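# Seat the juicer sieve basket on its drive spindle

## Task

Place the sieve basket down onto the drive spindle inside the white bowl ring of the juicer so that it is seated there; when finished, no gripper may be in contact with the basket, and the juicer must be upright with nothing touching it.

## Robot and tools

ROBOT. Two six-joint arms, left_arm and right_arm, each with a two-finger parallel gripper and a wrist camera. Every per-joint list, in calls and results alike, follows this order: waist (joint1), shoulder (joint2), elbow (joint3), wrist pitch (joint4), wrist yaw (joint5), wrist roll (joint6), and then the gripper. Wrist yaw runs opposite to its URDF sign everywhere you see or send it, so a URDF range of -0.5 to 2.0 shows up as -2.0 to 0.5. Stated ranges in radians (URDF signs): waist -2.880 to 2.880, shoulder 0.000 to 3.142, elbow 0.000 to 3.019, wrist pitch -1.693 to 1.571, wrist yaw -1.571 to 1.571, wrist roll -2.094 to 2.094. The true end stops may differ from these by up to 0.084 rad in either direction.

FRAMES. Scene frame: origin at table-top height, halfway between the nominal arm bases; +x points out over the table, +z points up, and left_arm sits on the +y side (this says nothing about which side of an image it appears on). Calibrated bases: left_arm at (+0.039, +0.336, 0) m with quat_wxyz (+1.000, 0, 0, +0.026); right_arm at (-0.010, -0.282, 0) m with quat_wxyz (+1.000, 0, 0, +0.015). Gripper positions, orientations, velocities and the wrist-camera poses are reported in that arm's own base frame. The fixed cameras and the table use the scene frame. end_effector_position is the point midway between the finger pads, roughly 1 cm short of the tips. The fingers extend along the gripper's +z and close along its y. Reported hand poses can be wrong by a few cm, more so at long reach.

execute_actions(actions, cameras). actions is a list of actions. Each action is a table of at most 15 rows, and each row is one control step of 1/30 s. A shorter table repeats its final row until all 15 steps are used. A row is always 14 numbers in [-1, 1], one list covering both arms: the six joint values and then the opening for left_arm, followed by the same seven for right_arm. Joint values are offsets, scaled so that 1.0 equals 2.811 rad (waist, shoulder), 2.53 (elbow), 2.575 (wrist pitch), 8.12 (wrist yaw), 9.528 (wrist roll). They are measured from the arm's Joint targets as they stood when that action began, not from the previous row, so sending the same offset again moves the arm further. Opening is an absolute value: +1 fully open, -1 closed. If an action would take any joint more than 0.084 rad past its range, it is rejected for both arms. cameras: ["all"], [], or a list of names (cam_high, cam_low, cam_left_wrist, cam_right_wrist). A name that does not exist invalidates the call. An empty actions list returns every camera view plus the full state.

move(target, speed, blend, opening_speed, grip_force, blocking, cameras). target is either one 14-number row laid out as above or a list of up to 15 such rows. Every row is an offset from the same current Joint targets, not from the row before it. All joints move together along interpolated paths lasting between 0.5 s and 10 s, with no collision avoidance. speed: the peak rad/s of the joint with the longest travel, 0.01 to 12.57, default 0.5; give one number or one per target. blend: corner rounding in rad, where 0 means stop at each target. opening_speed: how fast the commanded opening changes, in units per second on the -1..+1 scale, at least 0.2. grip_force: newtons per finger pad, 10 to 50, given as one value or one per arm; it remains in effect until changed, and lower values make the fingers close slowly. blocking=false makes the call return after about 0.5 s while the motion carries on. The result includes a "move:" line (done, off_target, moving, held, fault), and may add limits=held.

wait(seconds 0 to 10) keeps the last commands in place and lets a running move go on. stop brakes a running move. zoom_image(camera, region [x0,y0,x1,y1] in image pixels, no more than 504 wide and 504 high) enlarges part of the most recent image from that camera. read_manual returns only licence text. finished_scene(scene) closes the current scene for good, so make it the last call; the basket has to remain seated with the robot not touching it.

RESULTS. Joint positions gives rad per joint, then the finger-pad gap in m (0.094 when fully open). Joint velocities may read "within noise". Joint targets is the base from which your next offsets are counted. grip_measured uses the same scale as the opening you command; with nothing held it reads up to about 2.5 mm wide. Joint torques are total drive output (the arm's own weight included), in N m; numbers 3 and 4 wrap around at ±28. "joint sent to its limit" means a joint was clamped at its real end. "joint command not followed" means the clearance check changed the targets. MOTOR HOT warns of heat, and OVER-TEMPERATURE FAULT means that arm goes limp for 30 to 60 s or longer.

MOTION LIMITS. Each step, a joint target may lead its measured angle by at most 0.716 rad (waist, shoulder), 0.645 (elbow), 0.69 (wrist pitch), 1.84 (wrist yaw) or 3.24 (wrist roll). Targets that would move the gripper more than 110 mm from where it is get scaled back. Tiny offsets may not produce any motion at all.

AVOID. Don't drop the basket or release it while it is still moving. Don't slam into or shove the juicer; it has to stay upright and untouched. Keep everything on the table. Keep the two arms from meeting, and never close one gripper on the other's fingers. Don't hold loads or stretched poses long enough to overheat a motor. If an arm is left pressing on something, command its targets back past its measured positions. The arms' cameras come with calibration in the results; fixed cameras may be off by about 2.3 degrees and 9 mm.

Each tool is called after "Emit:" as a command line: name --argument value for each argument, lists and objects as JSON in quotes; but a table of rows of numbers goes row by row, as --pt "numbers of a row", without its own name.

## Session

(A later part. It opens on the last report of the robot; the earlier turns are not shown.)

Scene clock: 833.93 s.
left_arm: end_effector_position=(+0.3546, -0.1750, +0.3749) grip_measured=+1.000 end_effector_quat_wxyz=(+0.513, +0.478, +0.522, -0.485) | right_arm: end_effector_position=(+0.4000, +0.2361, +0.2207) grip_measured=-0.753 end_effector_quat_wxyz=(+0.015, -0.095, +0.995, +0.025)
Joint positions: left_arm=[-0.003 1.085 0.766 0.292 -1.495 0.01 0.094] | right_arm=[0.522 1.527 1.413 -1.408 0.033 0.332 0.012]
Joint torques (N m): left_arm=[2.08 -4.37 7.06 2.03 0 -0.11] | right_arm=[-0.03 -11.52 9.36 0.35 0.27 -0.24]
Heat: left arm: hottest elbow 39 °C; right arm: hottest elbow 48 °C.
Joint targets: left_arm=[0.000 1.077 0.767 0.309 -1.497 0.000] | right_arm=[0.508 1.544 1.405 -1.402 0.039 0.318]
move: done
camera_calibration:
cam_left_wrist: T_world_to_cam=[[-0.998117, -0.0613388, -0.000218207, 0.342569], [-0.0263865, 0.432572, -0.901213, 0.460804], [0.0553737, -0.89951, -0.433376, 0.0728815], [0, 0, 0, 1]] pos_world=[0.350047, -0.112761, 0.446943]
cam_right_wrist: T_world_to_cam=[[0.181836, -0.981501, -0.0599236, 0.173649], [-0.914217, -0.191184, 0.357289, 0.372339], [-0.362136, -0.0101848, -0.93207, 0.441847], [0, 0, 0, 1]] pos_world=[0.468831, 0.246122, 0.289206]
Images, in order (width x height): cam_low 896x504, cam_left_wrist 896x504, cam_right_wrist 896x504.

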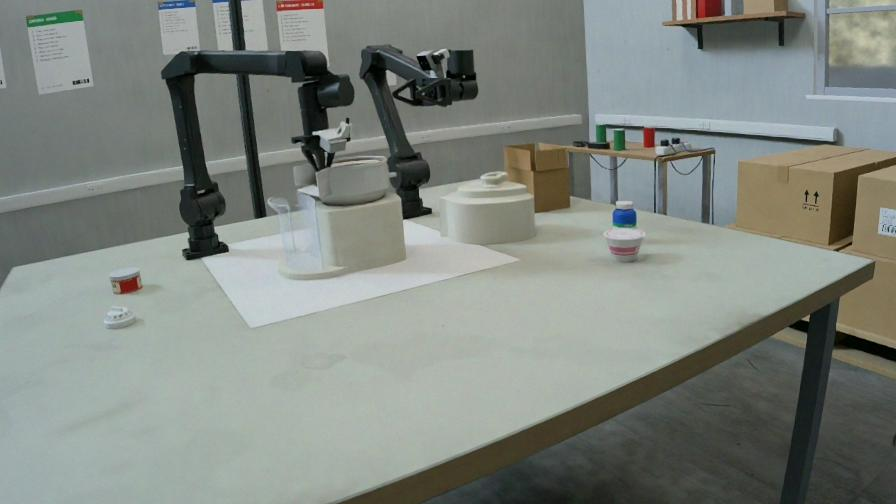

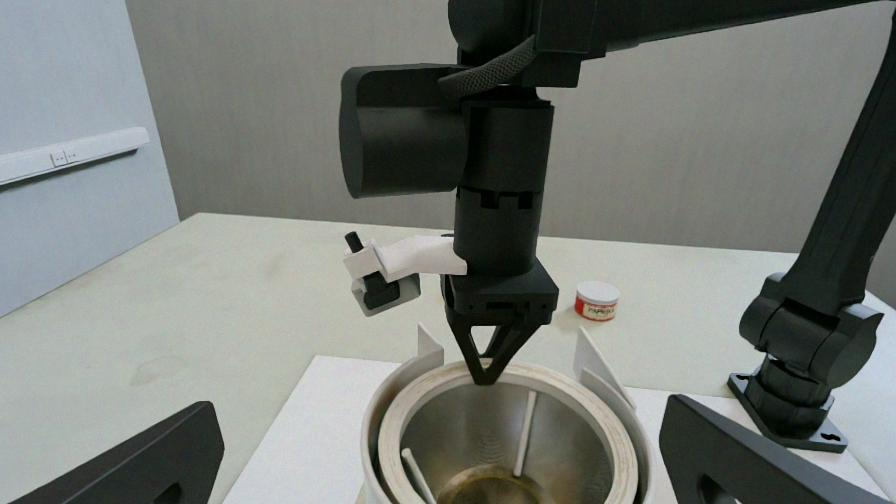

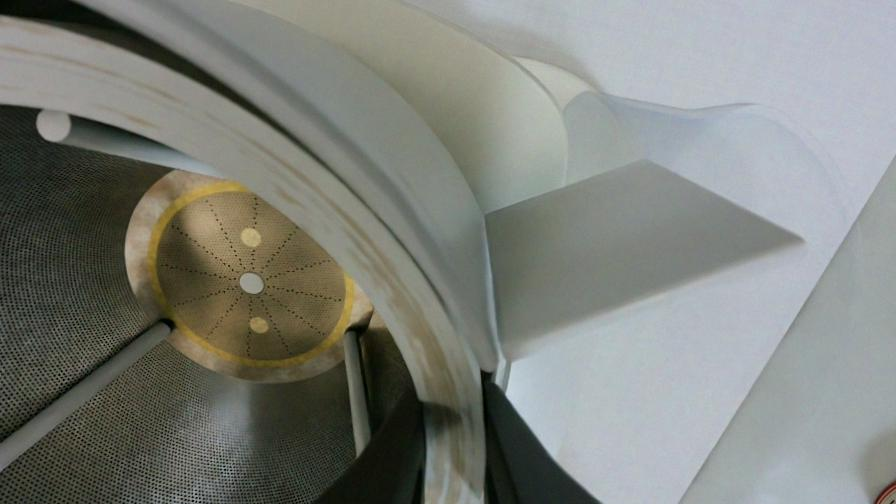

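Emit:
move --target '[0,0,0,0,0,0,1,0,0.0,-0.0119,0.0117,0,0,-1]' --speed 0.08 --cameras '["cam_right_wrist","cam_left_wrist","cam_low"]'

Emit:
zoom_image --camera "cam_left_wrist" --region '[330, 300, 680, 504]'

Emit:
zoom_image --camera "cam_low" --region '[290, 90, 400, 220]'

Scene clock: 840.47 s.
left_arm: end_effector_position=(+0.3546, -0.1750, +0.3749) grip_measured=+1.000 end_effector_quat_wxyz=(+0.513, +0.478, +0.522, -0.485) | right_arm: end_effector_position=(+0.4016, +0.2351, +0.2112) grip_measured=-0.753 end_effector_quat_wxyz=(+0.016, -0.095, +0.995, +0.027)
Joint positions: left_arm=[-0.003 1.085 0.766 0.292 -1.495 0.01 0.094] | right_arm=[0.517 1.53 1.391 -1.38 0.036 0.327 0.012]
Joint torques (N m): left_arm=[2.08 -4.54 7.02 2.03 0.01 -0.11] | right_arm=[0.5 -11.63 8.61 0.4 0.19 -0.18]
Heat: left arm: hottest elbow 40 °C; right arm: hottest elbow 47 °C.
Joint targets: left_arm=[0.000 1.077 0.767 0.309 -1.497 0.000] | right_arm=[0.508 1.544 1.374 -1.372 0.039 0.318]
move: done
camera_calibration:
cam_left_wrist: T_world_to_cam=[[-0.998117, -0.0613388, -0.000218207, 0.342569], [-0.0263865, 0.432572, -0.901213, 0.460804], [0.0553737, -0.89951, -0.433376, 0.0728815], [0, 0, 0, 1]] pos_world=[0.350047, -0.112761, 0.446943]
cam_right_wrist: T_world_to_cam=[[0.182132, -0.981221, -0.0635027, 0.172355], [-0.915001, -0.192777, 0.354415, 0.378254], [-0.360001, -0.0064451, -0.93293, 0.431995], [0, 0, 0, 1]] pos_world=[0.470231, 0.244821, 0.279907]
Images, in order (width x height): cam_low 896x504, cam_left_wrist 896x504, cam_right_wrist 896x504.

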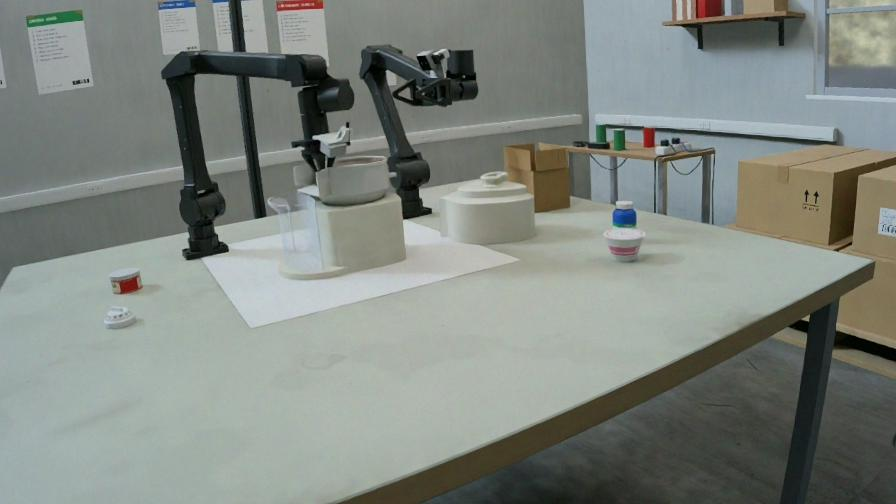

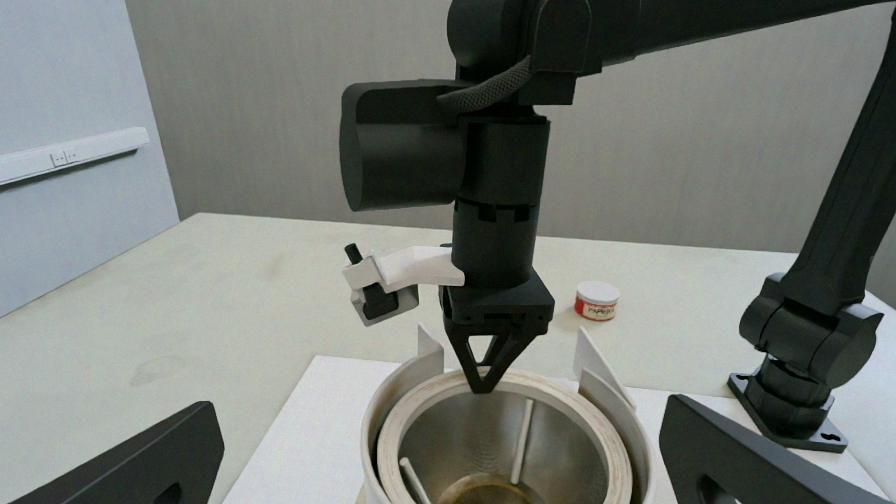

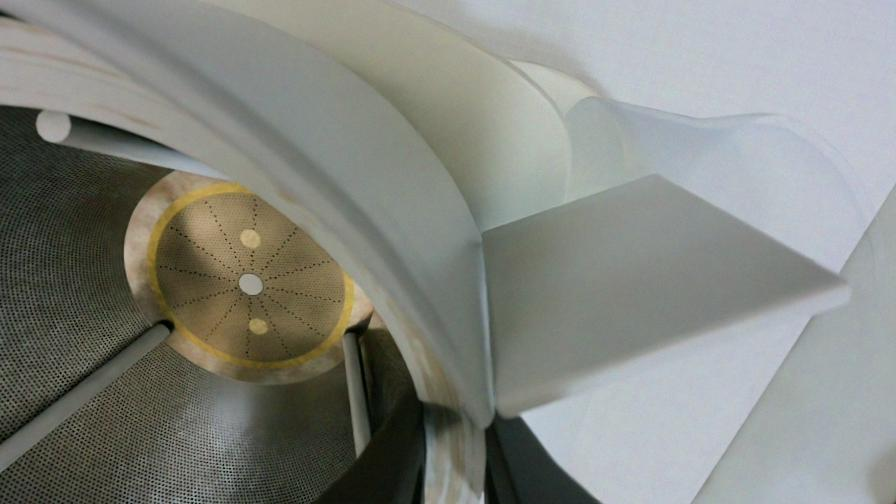

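Scaled by 1.440 from the camera's 896x504 image, which has a finer 1280x720 frame.

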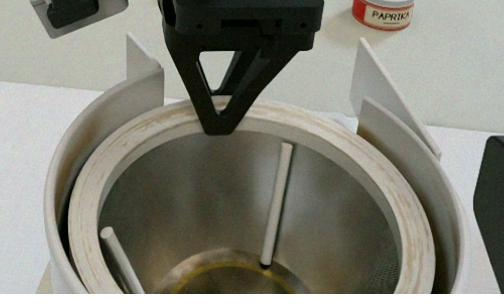

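Scaled by 3.877 from the camera's 896x504 image, which has a finer 1280x720 frame.

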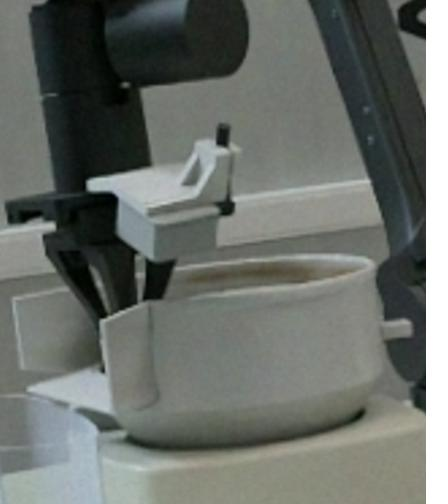

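Emit:
move --target '[0,0,0,0,0,0,1,0,0.0,-0.005,0.004,0,0,-1]' --speed 0.08

Scene clock: 843.37 s.
left_arm: end_effector_position=(+0.3546, -0.1750, +0.3749) grip_measured=+1.000 end_effector_quat_wxyz=(+0.513, +0.478, +0.522, -0.485) | right_arm: end_effector_position=(+0.4019, +0.2352, +0.2105) grip_measured=-0.753 end_effector_quat_wxyz=(+0.017, -0.096, +0.995, +0.027)
Joint positions: left_arm=[-0.003 1.085 0.766 0.292 -1.495 0.01 0.094] | right_arm=[0.517 1.53 1.389 -1.376 0.036 0.326 0.012]
Joint torques (N m): left_arm=[2.26 -4.37 7.04 2.04 0.01 -0.11] | right_arm=[0.62 -11.75 7.68 0.73 0.18 -0.16]
Heat: left arm: hottest elbow 40 °C; right arm: hottest elbow 47 °C.
Joint targets: left_arm=[0.000 1.077 0.767 0.309 -1.497 0.000] | right_arm=[0.508 1.544 1.362 -1.362 0.039 0.318]
move: done

Emit:
move --target '[0,0,0,0,0,0,1,0,0,0,0,0,0,-0.45]' --speed 0.08 --opening_speed 0.3 --cameras '["cam_right_wrist","cam_left_wrist"]'

Emit:
zoom_image --camera "cam_left_wrist" --region '[330, 300, 680, 504]'

Scene clock: 852.20 s.
left_arm: end_effector_position=(+0.3546, -0.1750, +0.3749) grip_measured=+1.000 end_effector_quat_wxyz=(+0.513, +0.478, +0.522, -0.485) | right_arm: end_effector_position=(+0.3988, +0.2339, +0.2053) grip_measured=-0.452 end_effector_quat_wxyz=(+0.012, -0.096, +0.995, +0.026)
Joint positions: left_arm=[-0.003 1.085 0.766 0.292 -1.495 0.01 0.094] | right_arm=[0.517 1.53 1.376 -1.374 0.038 0.325 0.026]
Joint torques (N m): left_arm=[2.14 -4.54 7.02 2.04 0 -0.11] | right_arm=[0.38 -11.58 8.76 0.54 0.12 -0.18]
Heat: left arm: hottest elbow 40 °C; right arm: hottest elbow 46 °C.
Joint targets: left_arm=[0.000 1.077 0.767 0.309 -1.497 0.000] | right_arm=[0.508 1.544 1.362 -1.362 0.039 0.318]
move: done
camera_calibration:
cam_left_wrist: T_world_to_cam=[[-0.998117, -0.0613388, -0.000218207, 0.342569], [-0.0263865, 0.432572, -0.901213, 0.460804], [0.0553737, -0.89951, -0.433376, 0.0728815], [0, 0, 0, 1]] pos_world=[0.350047, -0.112761, 0.446943]
cam_right_wrist: T_world_to_cam=[[0.183567, -0.981036, -0.0622278, 0.170414], [-0.911438, -0.193573, 0.363058, 0.37445], [-0.368218, -0.00992874, -0.929686, 0.428899], [0, 0, 0, 1]] pos_world=[0.467934, 0.243924, 0.273399]
Images, in order (width x height): cam_left_wrist 896x504, cam_right_wrist 896x504.

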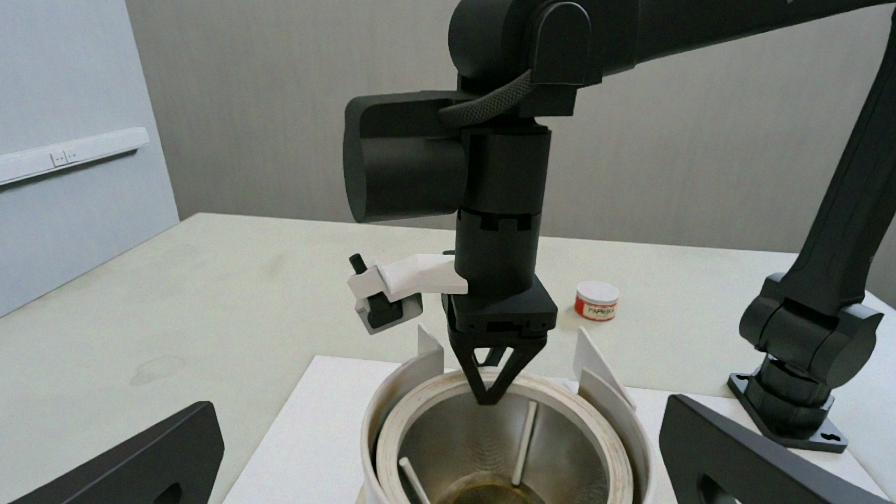

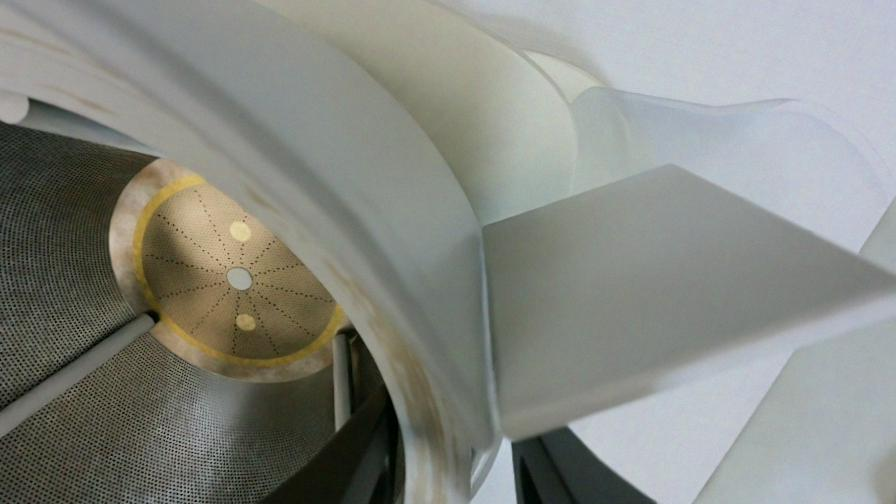

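Scaled by 1.440 from the camera's 896x504 image, which has a finer 1280x720 frame.

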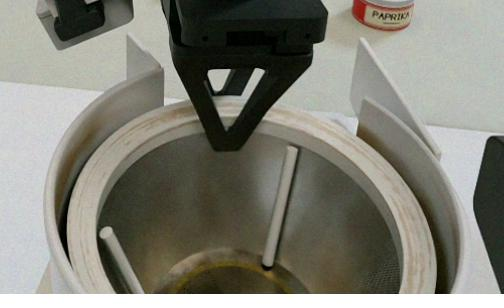

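Emit:
move --pt "0 0 0 0 0 0 1 0 0 0.055 -0.03 0 0 -0.4" --pt "0 0 0 0 0 0 1 0 -0.05 0.11 -0.06 0 0 -0.4" --pt "0 0 0 0 0 0 1 -0.2 -0.1 0.11 -0.04 0 0 0" --speed '[0.15,0.3,0.5]' --blend 0.02 --cameras '["cam_right_wrist","cam_left_wrist","cam_high","cam_low"]'

Emit:
zoom_image --camera "cam_left_wrist" --region '[330, 300, 680, 504]'

Emit:
zoom_image --camera "cam_high" --region '[300, 200, 420, 310]'

Scene clock: 861.63 s.
left_arm: end_effector_position=(+0.3546, -0.1750, +0.3749) grip_measured=+1.000 end_effector_quat_wxyz=(+0.513, +0.478, +0.522, -0.485) | right_arm: end_effector_position=(+0.4360, -0.0175, +0.4045) grip_measured=-0.002 end_effector_quat_wxyz=(+0.198, +0.181, +0.962, +0.045)
Joint positions: left_arm=[-0.003 1.085 0.766 0.292 -1.495 0.01 0.094] | right_arm=[-0.054 1.272 1.591 -1.482 0.037 0.325 0.047]
Joint torques (N m): left_arm=[2.2 -4.48 7.01 2.04 0.01 -0.1] | right_arm=[1.26 -8.94 14.42 1.46 0.13 -0.16]
Heat: left arm: hottest elbow 40 °C; right arm: hottest elbow 47 °C.
Joint targets: left_arm=[0.000 1.077 0.767 0.309 -1.497 0.000] | right_arm=[-0.054 1.263 1.640 -1.465 0.039 0.318]
move: off_target (right_arm); target 3's new numbers were sent with right_arm's elbow 0.049 rad from that target; right_arm: the elbow is farthest, 0.049 rad from its target
camera_calibration:
cam_left_wrist: T_world_to_cam=[[-0.998117, -0.0613388, -0.000218207, 0.342569], [-0.0263865, 0.432572, -0.901213, 0.460804], [0.0553737, -0.89951, -0.433376, 0.0728815], [0, 0, 0, 1]] pos_world=[0.350047, -0.112761, 0.446943]
cam_right_wrist: T_world_to_cam=[[-0.331911, -0.927231, -0.173429, 0.200052], [-0.94256, 0.333329, 0.0217562, 0.448372], [0.0376359, 0.170689, -0.984606, 0.473775], [0, 0, 0, 1]] pos_world=[0.471186, -0.0448283, 0.491421]

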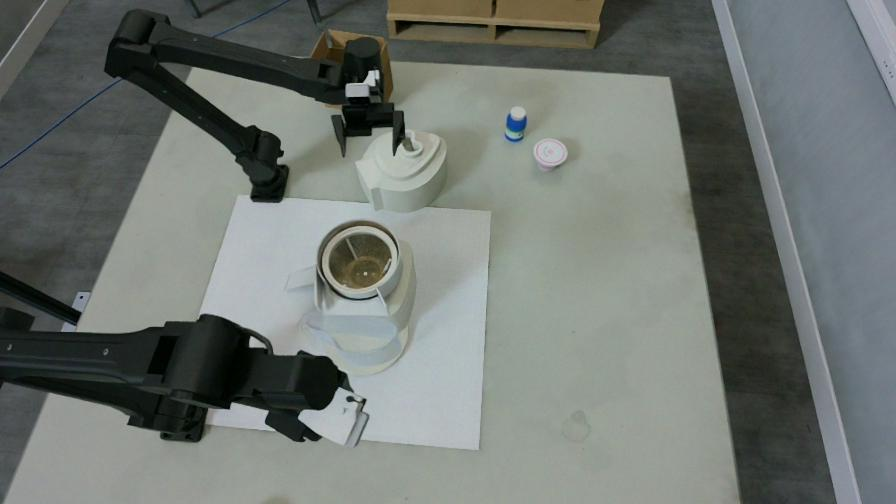

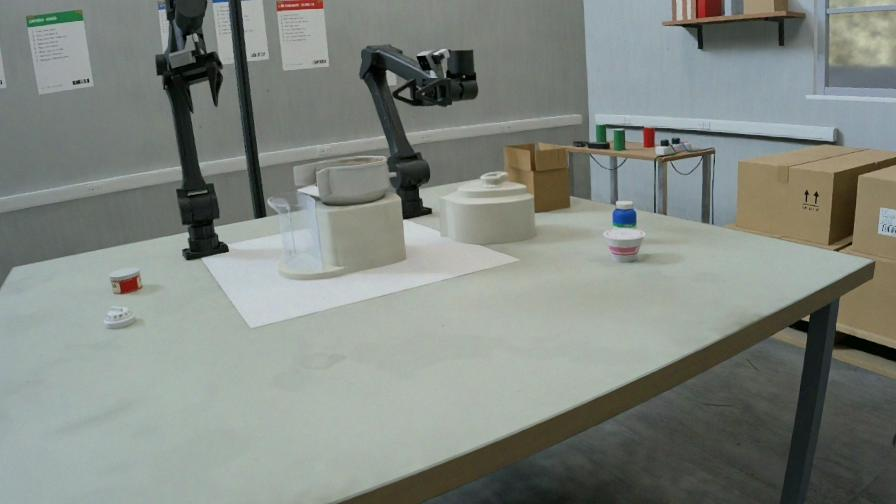

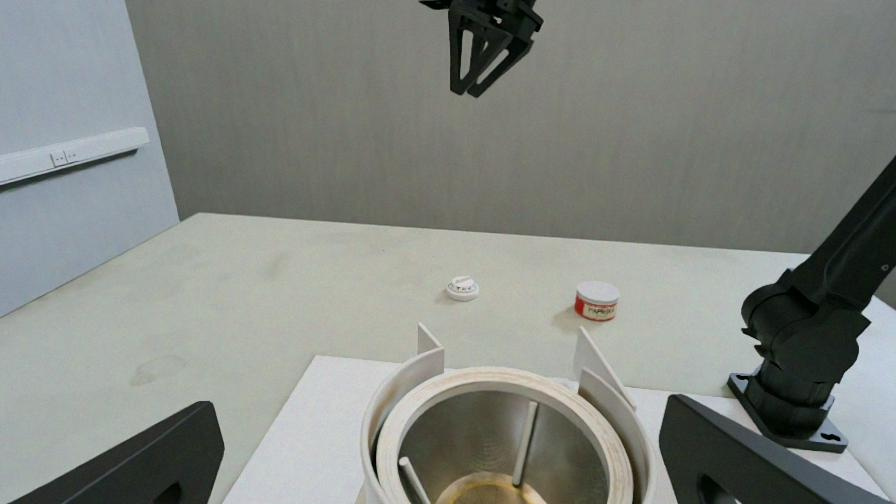

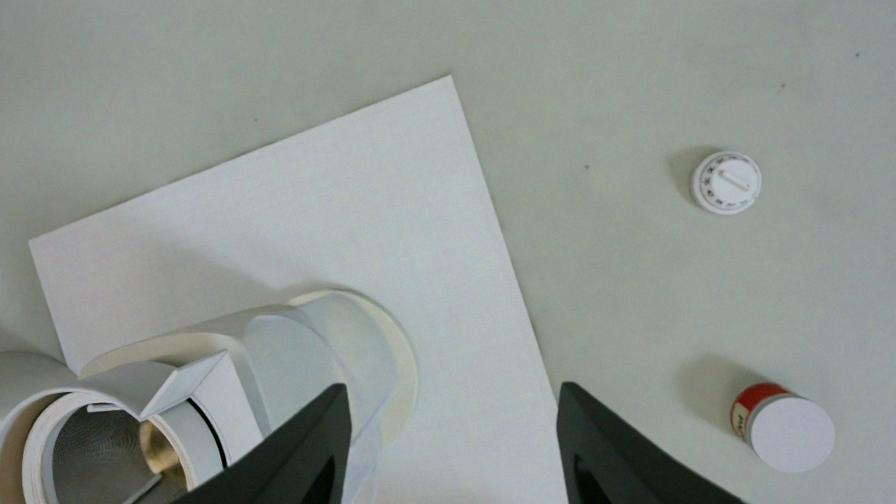

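Scaled by 1.440 from the camera's 896x504 image, which has a finer 1280x720 frame.

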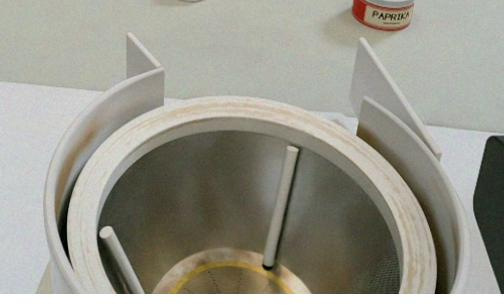

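Scaled by 4.200 from the camera's 896x504 image, which has a finer 1280x720 frame.

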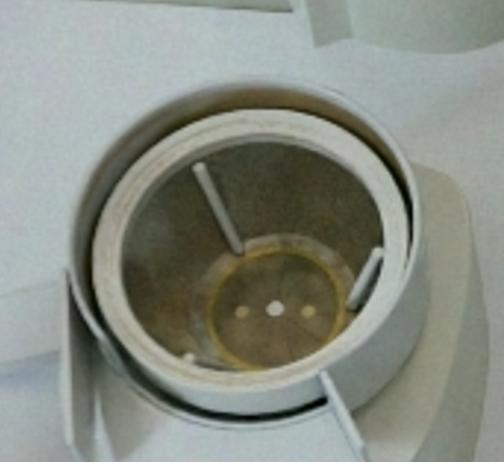

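Emit:
move --target '[0,0,0,0,0,0,1,0.2558,0.0185,0.004,0.002,-0.0048,-0.0334,0.5]' --speed 0.7 --cameras '["cam_right_wrist"]'

Emit:
zoom_image --camera "cam_right_wrist" --region '[270, 40, 630, 420]'

Scene clock: 866.60 s.
left_arm: end_effector_position=(+0.3546, -0.1750, +0.3749) grip_measured=+1.000 end_effector_quat_wxyz=(+0.513, +0.478, +0.522, -0.485) | right_arm: end_effector_position=(+0.3495, +0.2770, +0.3924) grip_measured=+0.498 end_effector_quat_wxyz=(+0.180, -0.319, +0.928, +0.065)
Joint positions: left_arm=[-0.003 1.085 0.766 0.292 -1.495 0.01 0.094] | right_arm=[0.67 1.302 1.591 -1.475 0.003 0.008 0.07]
Joint torques (N m): left_arm=[2.08 -4.54 7.02 2.04 0.01 -0.11] | right_arm=[0.85 -8.12 15.23 1.28 -0.03 -0.16]
Heat: left arm: hottest elbow 40 °C; right arm: hottest elbow 48 °C.
Joint targets: left_arm=[0.000 1.077 0.767 0.309 -1.497 0.000] | right_arm=[0.665 1.315 1.650 -1.460 0.000 0.000]
move: off_target (right_arm); right_arm: the elbow is farthest, 0.059 rad from its target
camera_calibration:
cam_right_wrist: T_world_to_cam=[[0.613593, -0.789362, -0.0202739, 0.0135241], [-0.789221, -0.613897, 0.0161246, 0.479871], [-0.0251742, 0.00610662, -0.999664, 0.488327], [0, 0, 0, 1]] pos_world=[0.382719, 0.302285, 0.480699]
Images, in order (width x height): cam_right_wrist 896x504.

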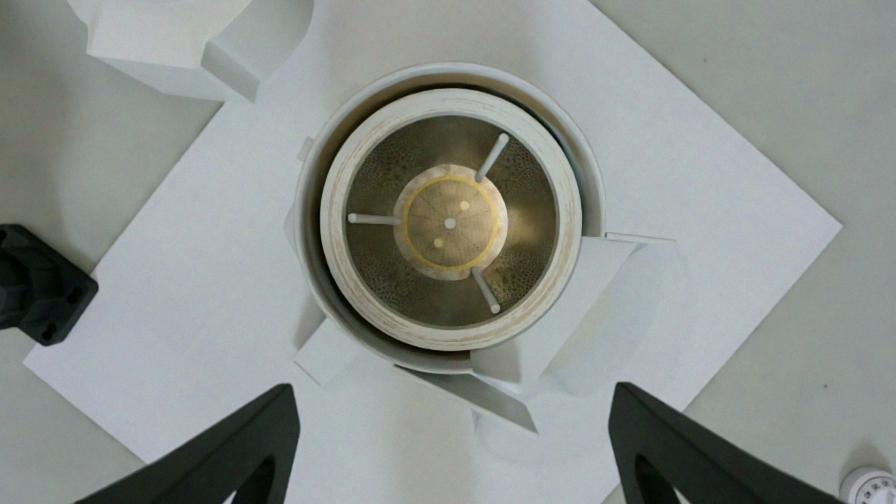

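Scaled by 1.326 from the camera's 896x504 image, which has a finer 1280x720 frame.

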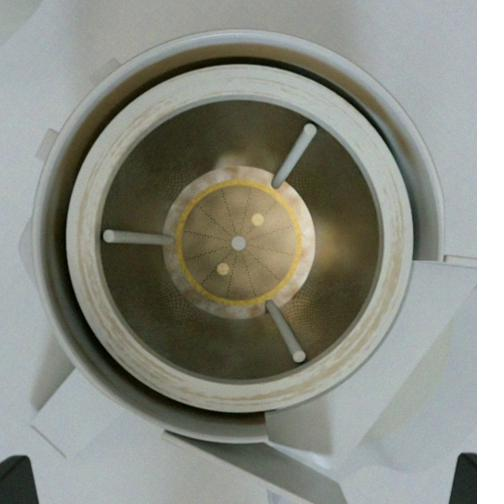

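Emit:
move --pt "0 0 0 0 0 0 1 -0.4144 0 0 0 0 0 1" --pt "-0.2818 0.0569 0.3174 -0.6901 0.18436 0 1 -0.4144 0 0 0 0 0 1" --speed 0.8 --blend '[0.1,0]' --cameras '["cam_left_wrist"]'

Emit:
zoom_image --camera "cam_left_wrist" --region '[270, 80, 650, 420]'

Emit:
move --target '[0,0.0421,-0.0508,-0.0734,0,-0.16487,0.2,0,0,0,0,0,0,1]' --speed 0.5 --cameras '["cam_left_wrist"]'

Scene clock: 907.40 s.
left_arm: end_effector_position=(+0.2955, -0.3001, +0.3923) grip_measured=+1.000 end_effector_quat_wxyz=(+0.185, +0.382, +0.902, -0.078) | right_arm: end_effector_position=(+0.3906, -0.2152, +0.3924) grip_measured=+0.998 end_effector_quat_wxyz=(+0.185, +0.247, +0.950, -0.047)
Joint positions: left_arm=[-0.791 1.227 1.52 -1.46 -0.004 0.01 0.094] | right_arm=[-0.503 1.302 1.591 -1.475 0 0.006 0.094]
Joint torques (N m): left_arm=[1.85 -5.07 10.44 0.83 0.22 -0.11] | right_arm=[1.08 -7.94 15.15 1.26 0.08 -0.15]
Heat: left arm: hottest elbow 40 °C; right arm: hottest elbow 56 °C.
Joint targets: left_arm=[-0.793 1.237 1.570 -1.468 0.000 0.000] | right_arm=[-0.500 1.315 1.650 -1.460 0.000 0.000]
move: off_target (left_arm, right_arm); left_arm: the elbow is farthest, 0.050 rad from its target; right_arm: the elbow is farthest, 0.059 rad from its target
camera_calibration:
cam_left_wrist: T_world_to_cam=[[-0.731841, -0.681468, 0.00320105, 0.00986003], [-0.680765, 0.731284, 0.0422208, 0.441801], [-0.031113, 0.0287198, -0.999103, 0.497277], [0, 0, 0, 1]] pos_world=[0.32345, -0.330644, 0.478147]
Images, in order (width x height): cam_left_wrist 896x504.

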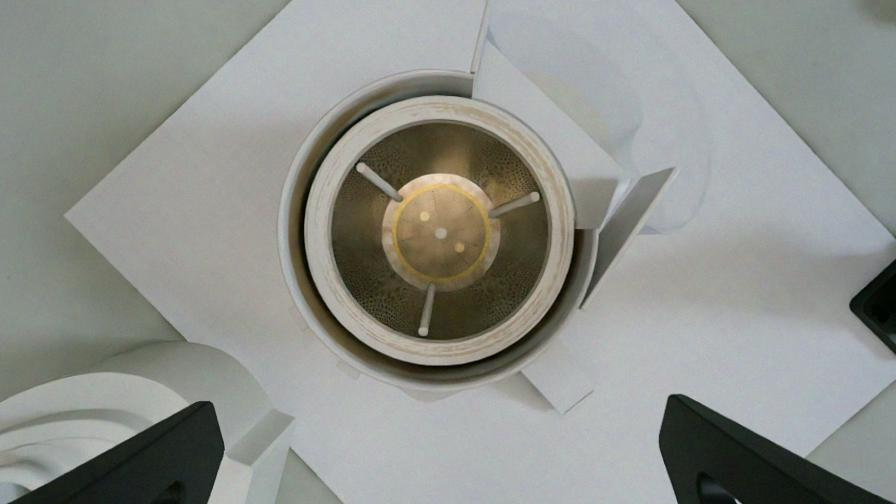

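Scaled by 1.326 from the camera's 896x504 image, which has a finer 1280x720 frame.

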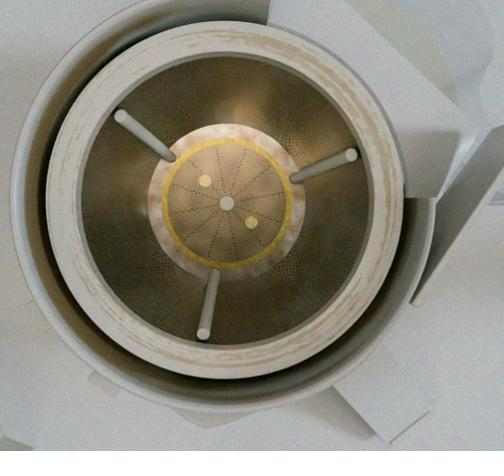

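Scene clock: 911.33 s.
left_arm: end_effector_position=(+0.2729, -0.2772, +0.3045) grip_measured=+0.202 end_effector_quat_wxyz=(+0.002, -0.374, +0.927, -0.010) | right_arm: end_effector_position=(+0.3906, -0.2152, +0.3924) grip_measured=+0.998 end_effector_quat_wxyz=(+0.185, +0.247, +0.950, -0.047)
Joint positions: left_arm=[-0.791 1.346 1.445 -1.649 -0.004 -1.557 0.056] | right_arm=[-0.503 1.302 1.591 -1.475 0 0.006 0.094]
Joint torques (N m): left_arm=[1.85 -6.3 6.27 0.02 0.31 -0.12] | right_arm=[1.49 -7.88 15.17 1.33 0.06 -0.14]
Heat: left arm: hottest elbow 40 °C; right arm: hottest elbow 57 °C.
Joint targets: left_arm=[-0.793 1.356 1.442 -1.657 0.000 -1.571] | right_arm=[-0.500 1.315 1.650 -1.460 0.000 0.000]
move: off_target (right_arm); right_arm: the elbow is farthest, 0.059 rad from its target
camera_calibration:
cam_left_wrist: T_world_to_cam=[[0.680853, -0.731711, 0.0322215, -0.399106], [-0.669025, -0.603416, 0.43393, -0.0790618], [-0.298068, -0.316999, -0.90037, 0.355046], [0, 0, 0, 1]] pos_world=[0.324666, -0.227188, 0.36684]
Images, in order (width x height): cam_left_wrist 896x504.

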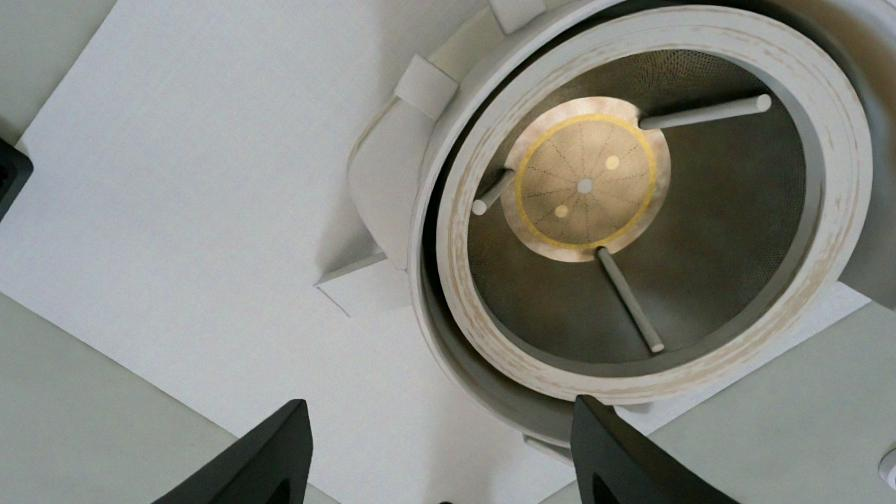

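Emit:
finished_scene --scene 1

The scene is finished: the task was done.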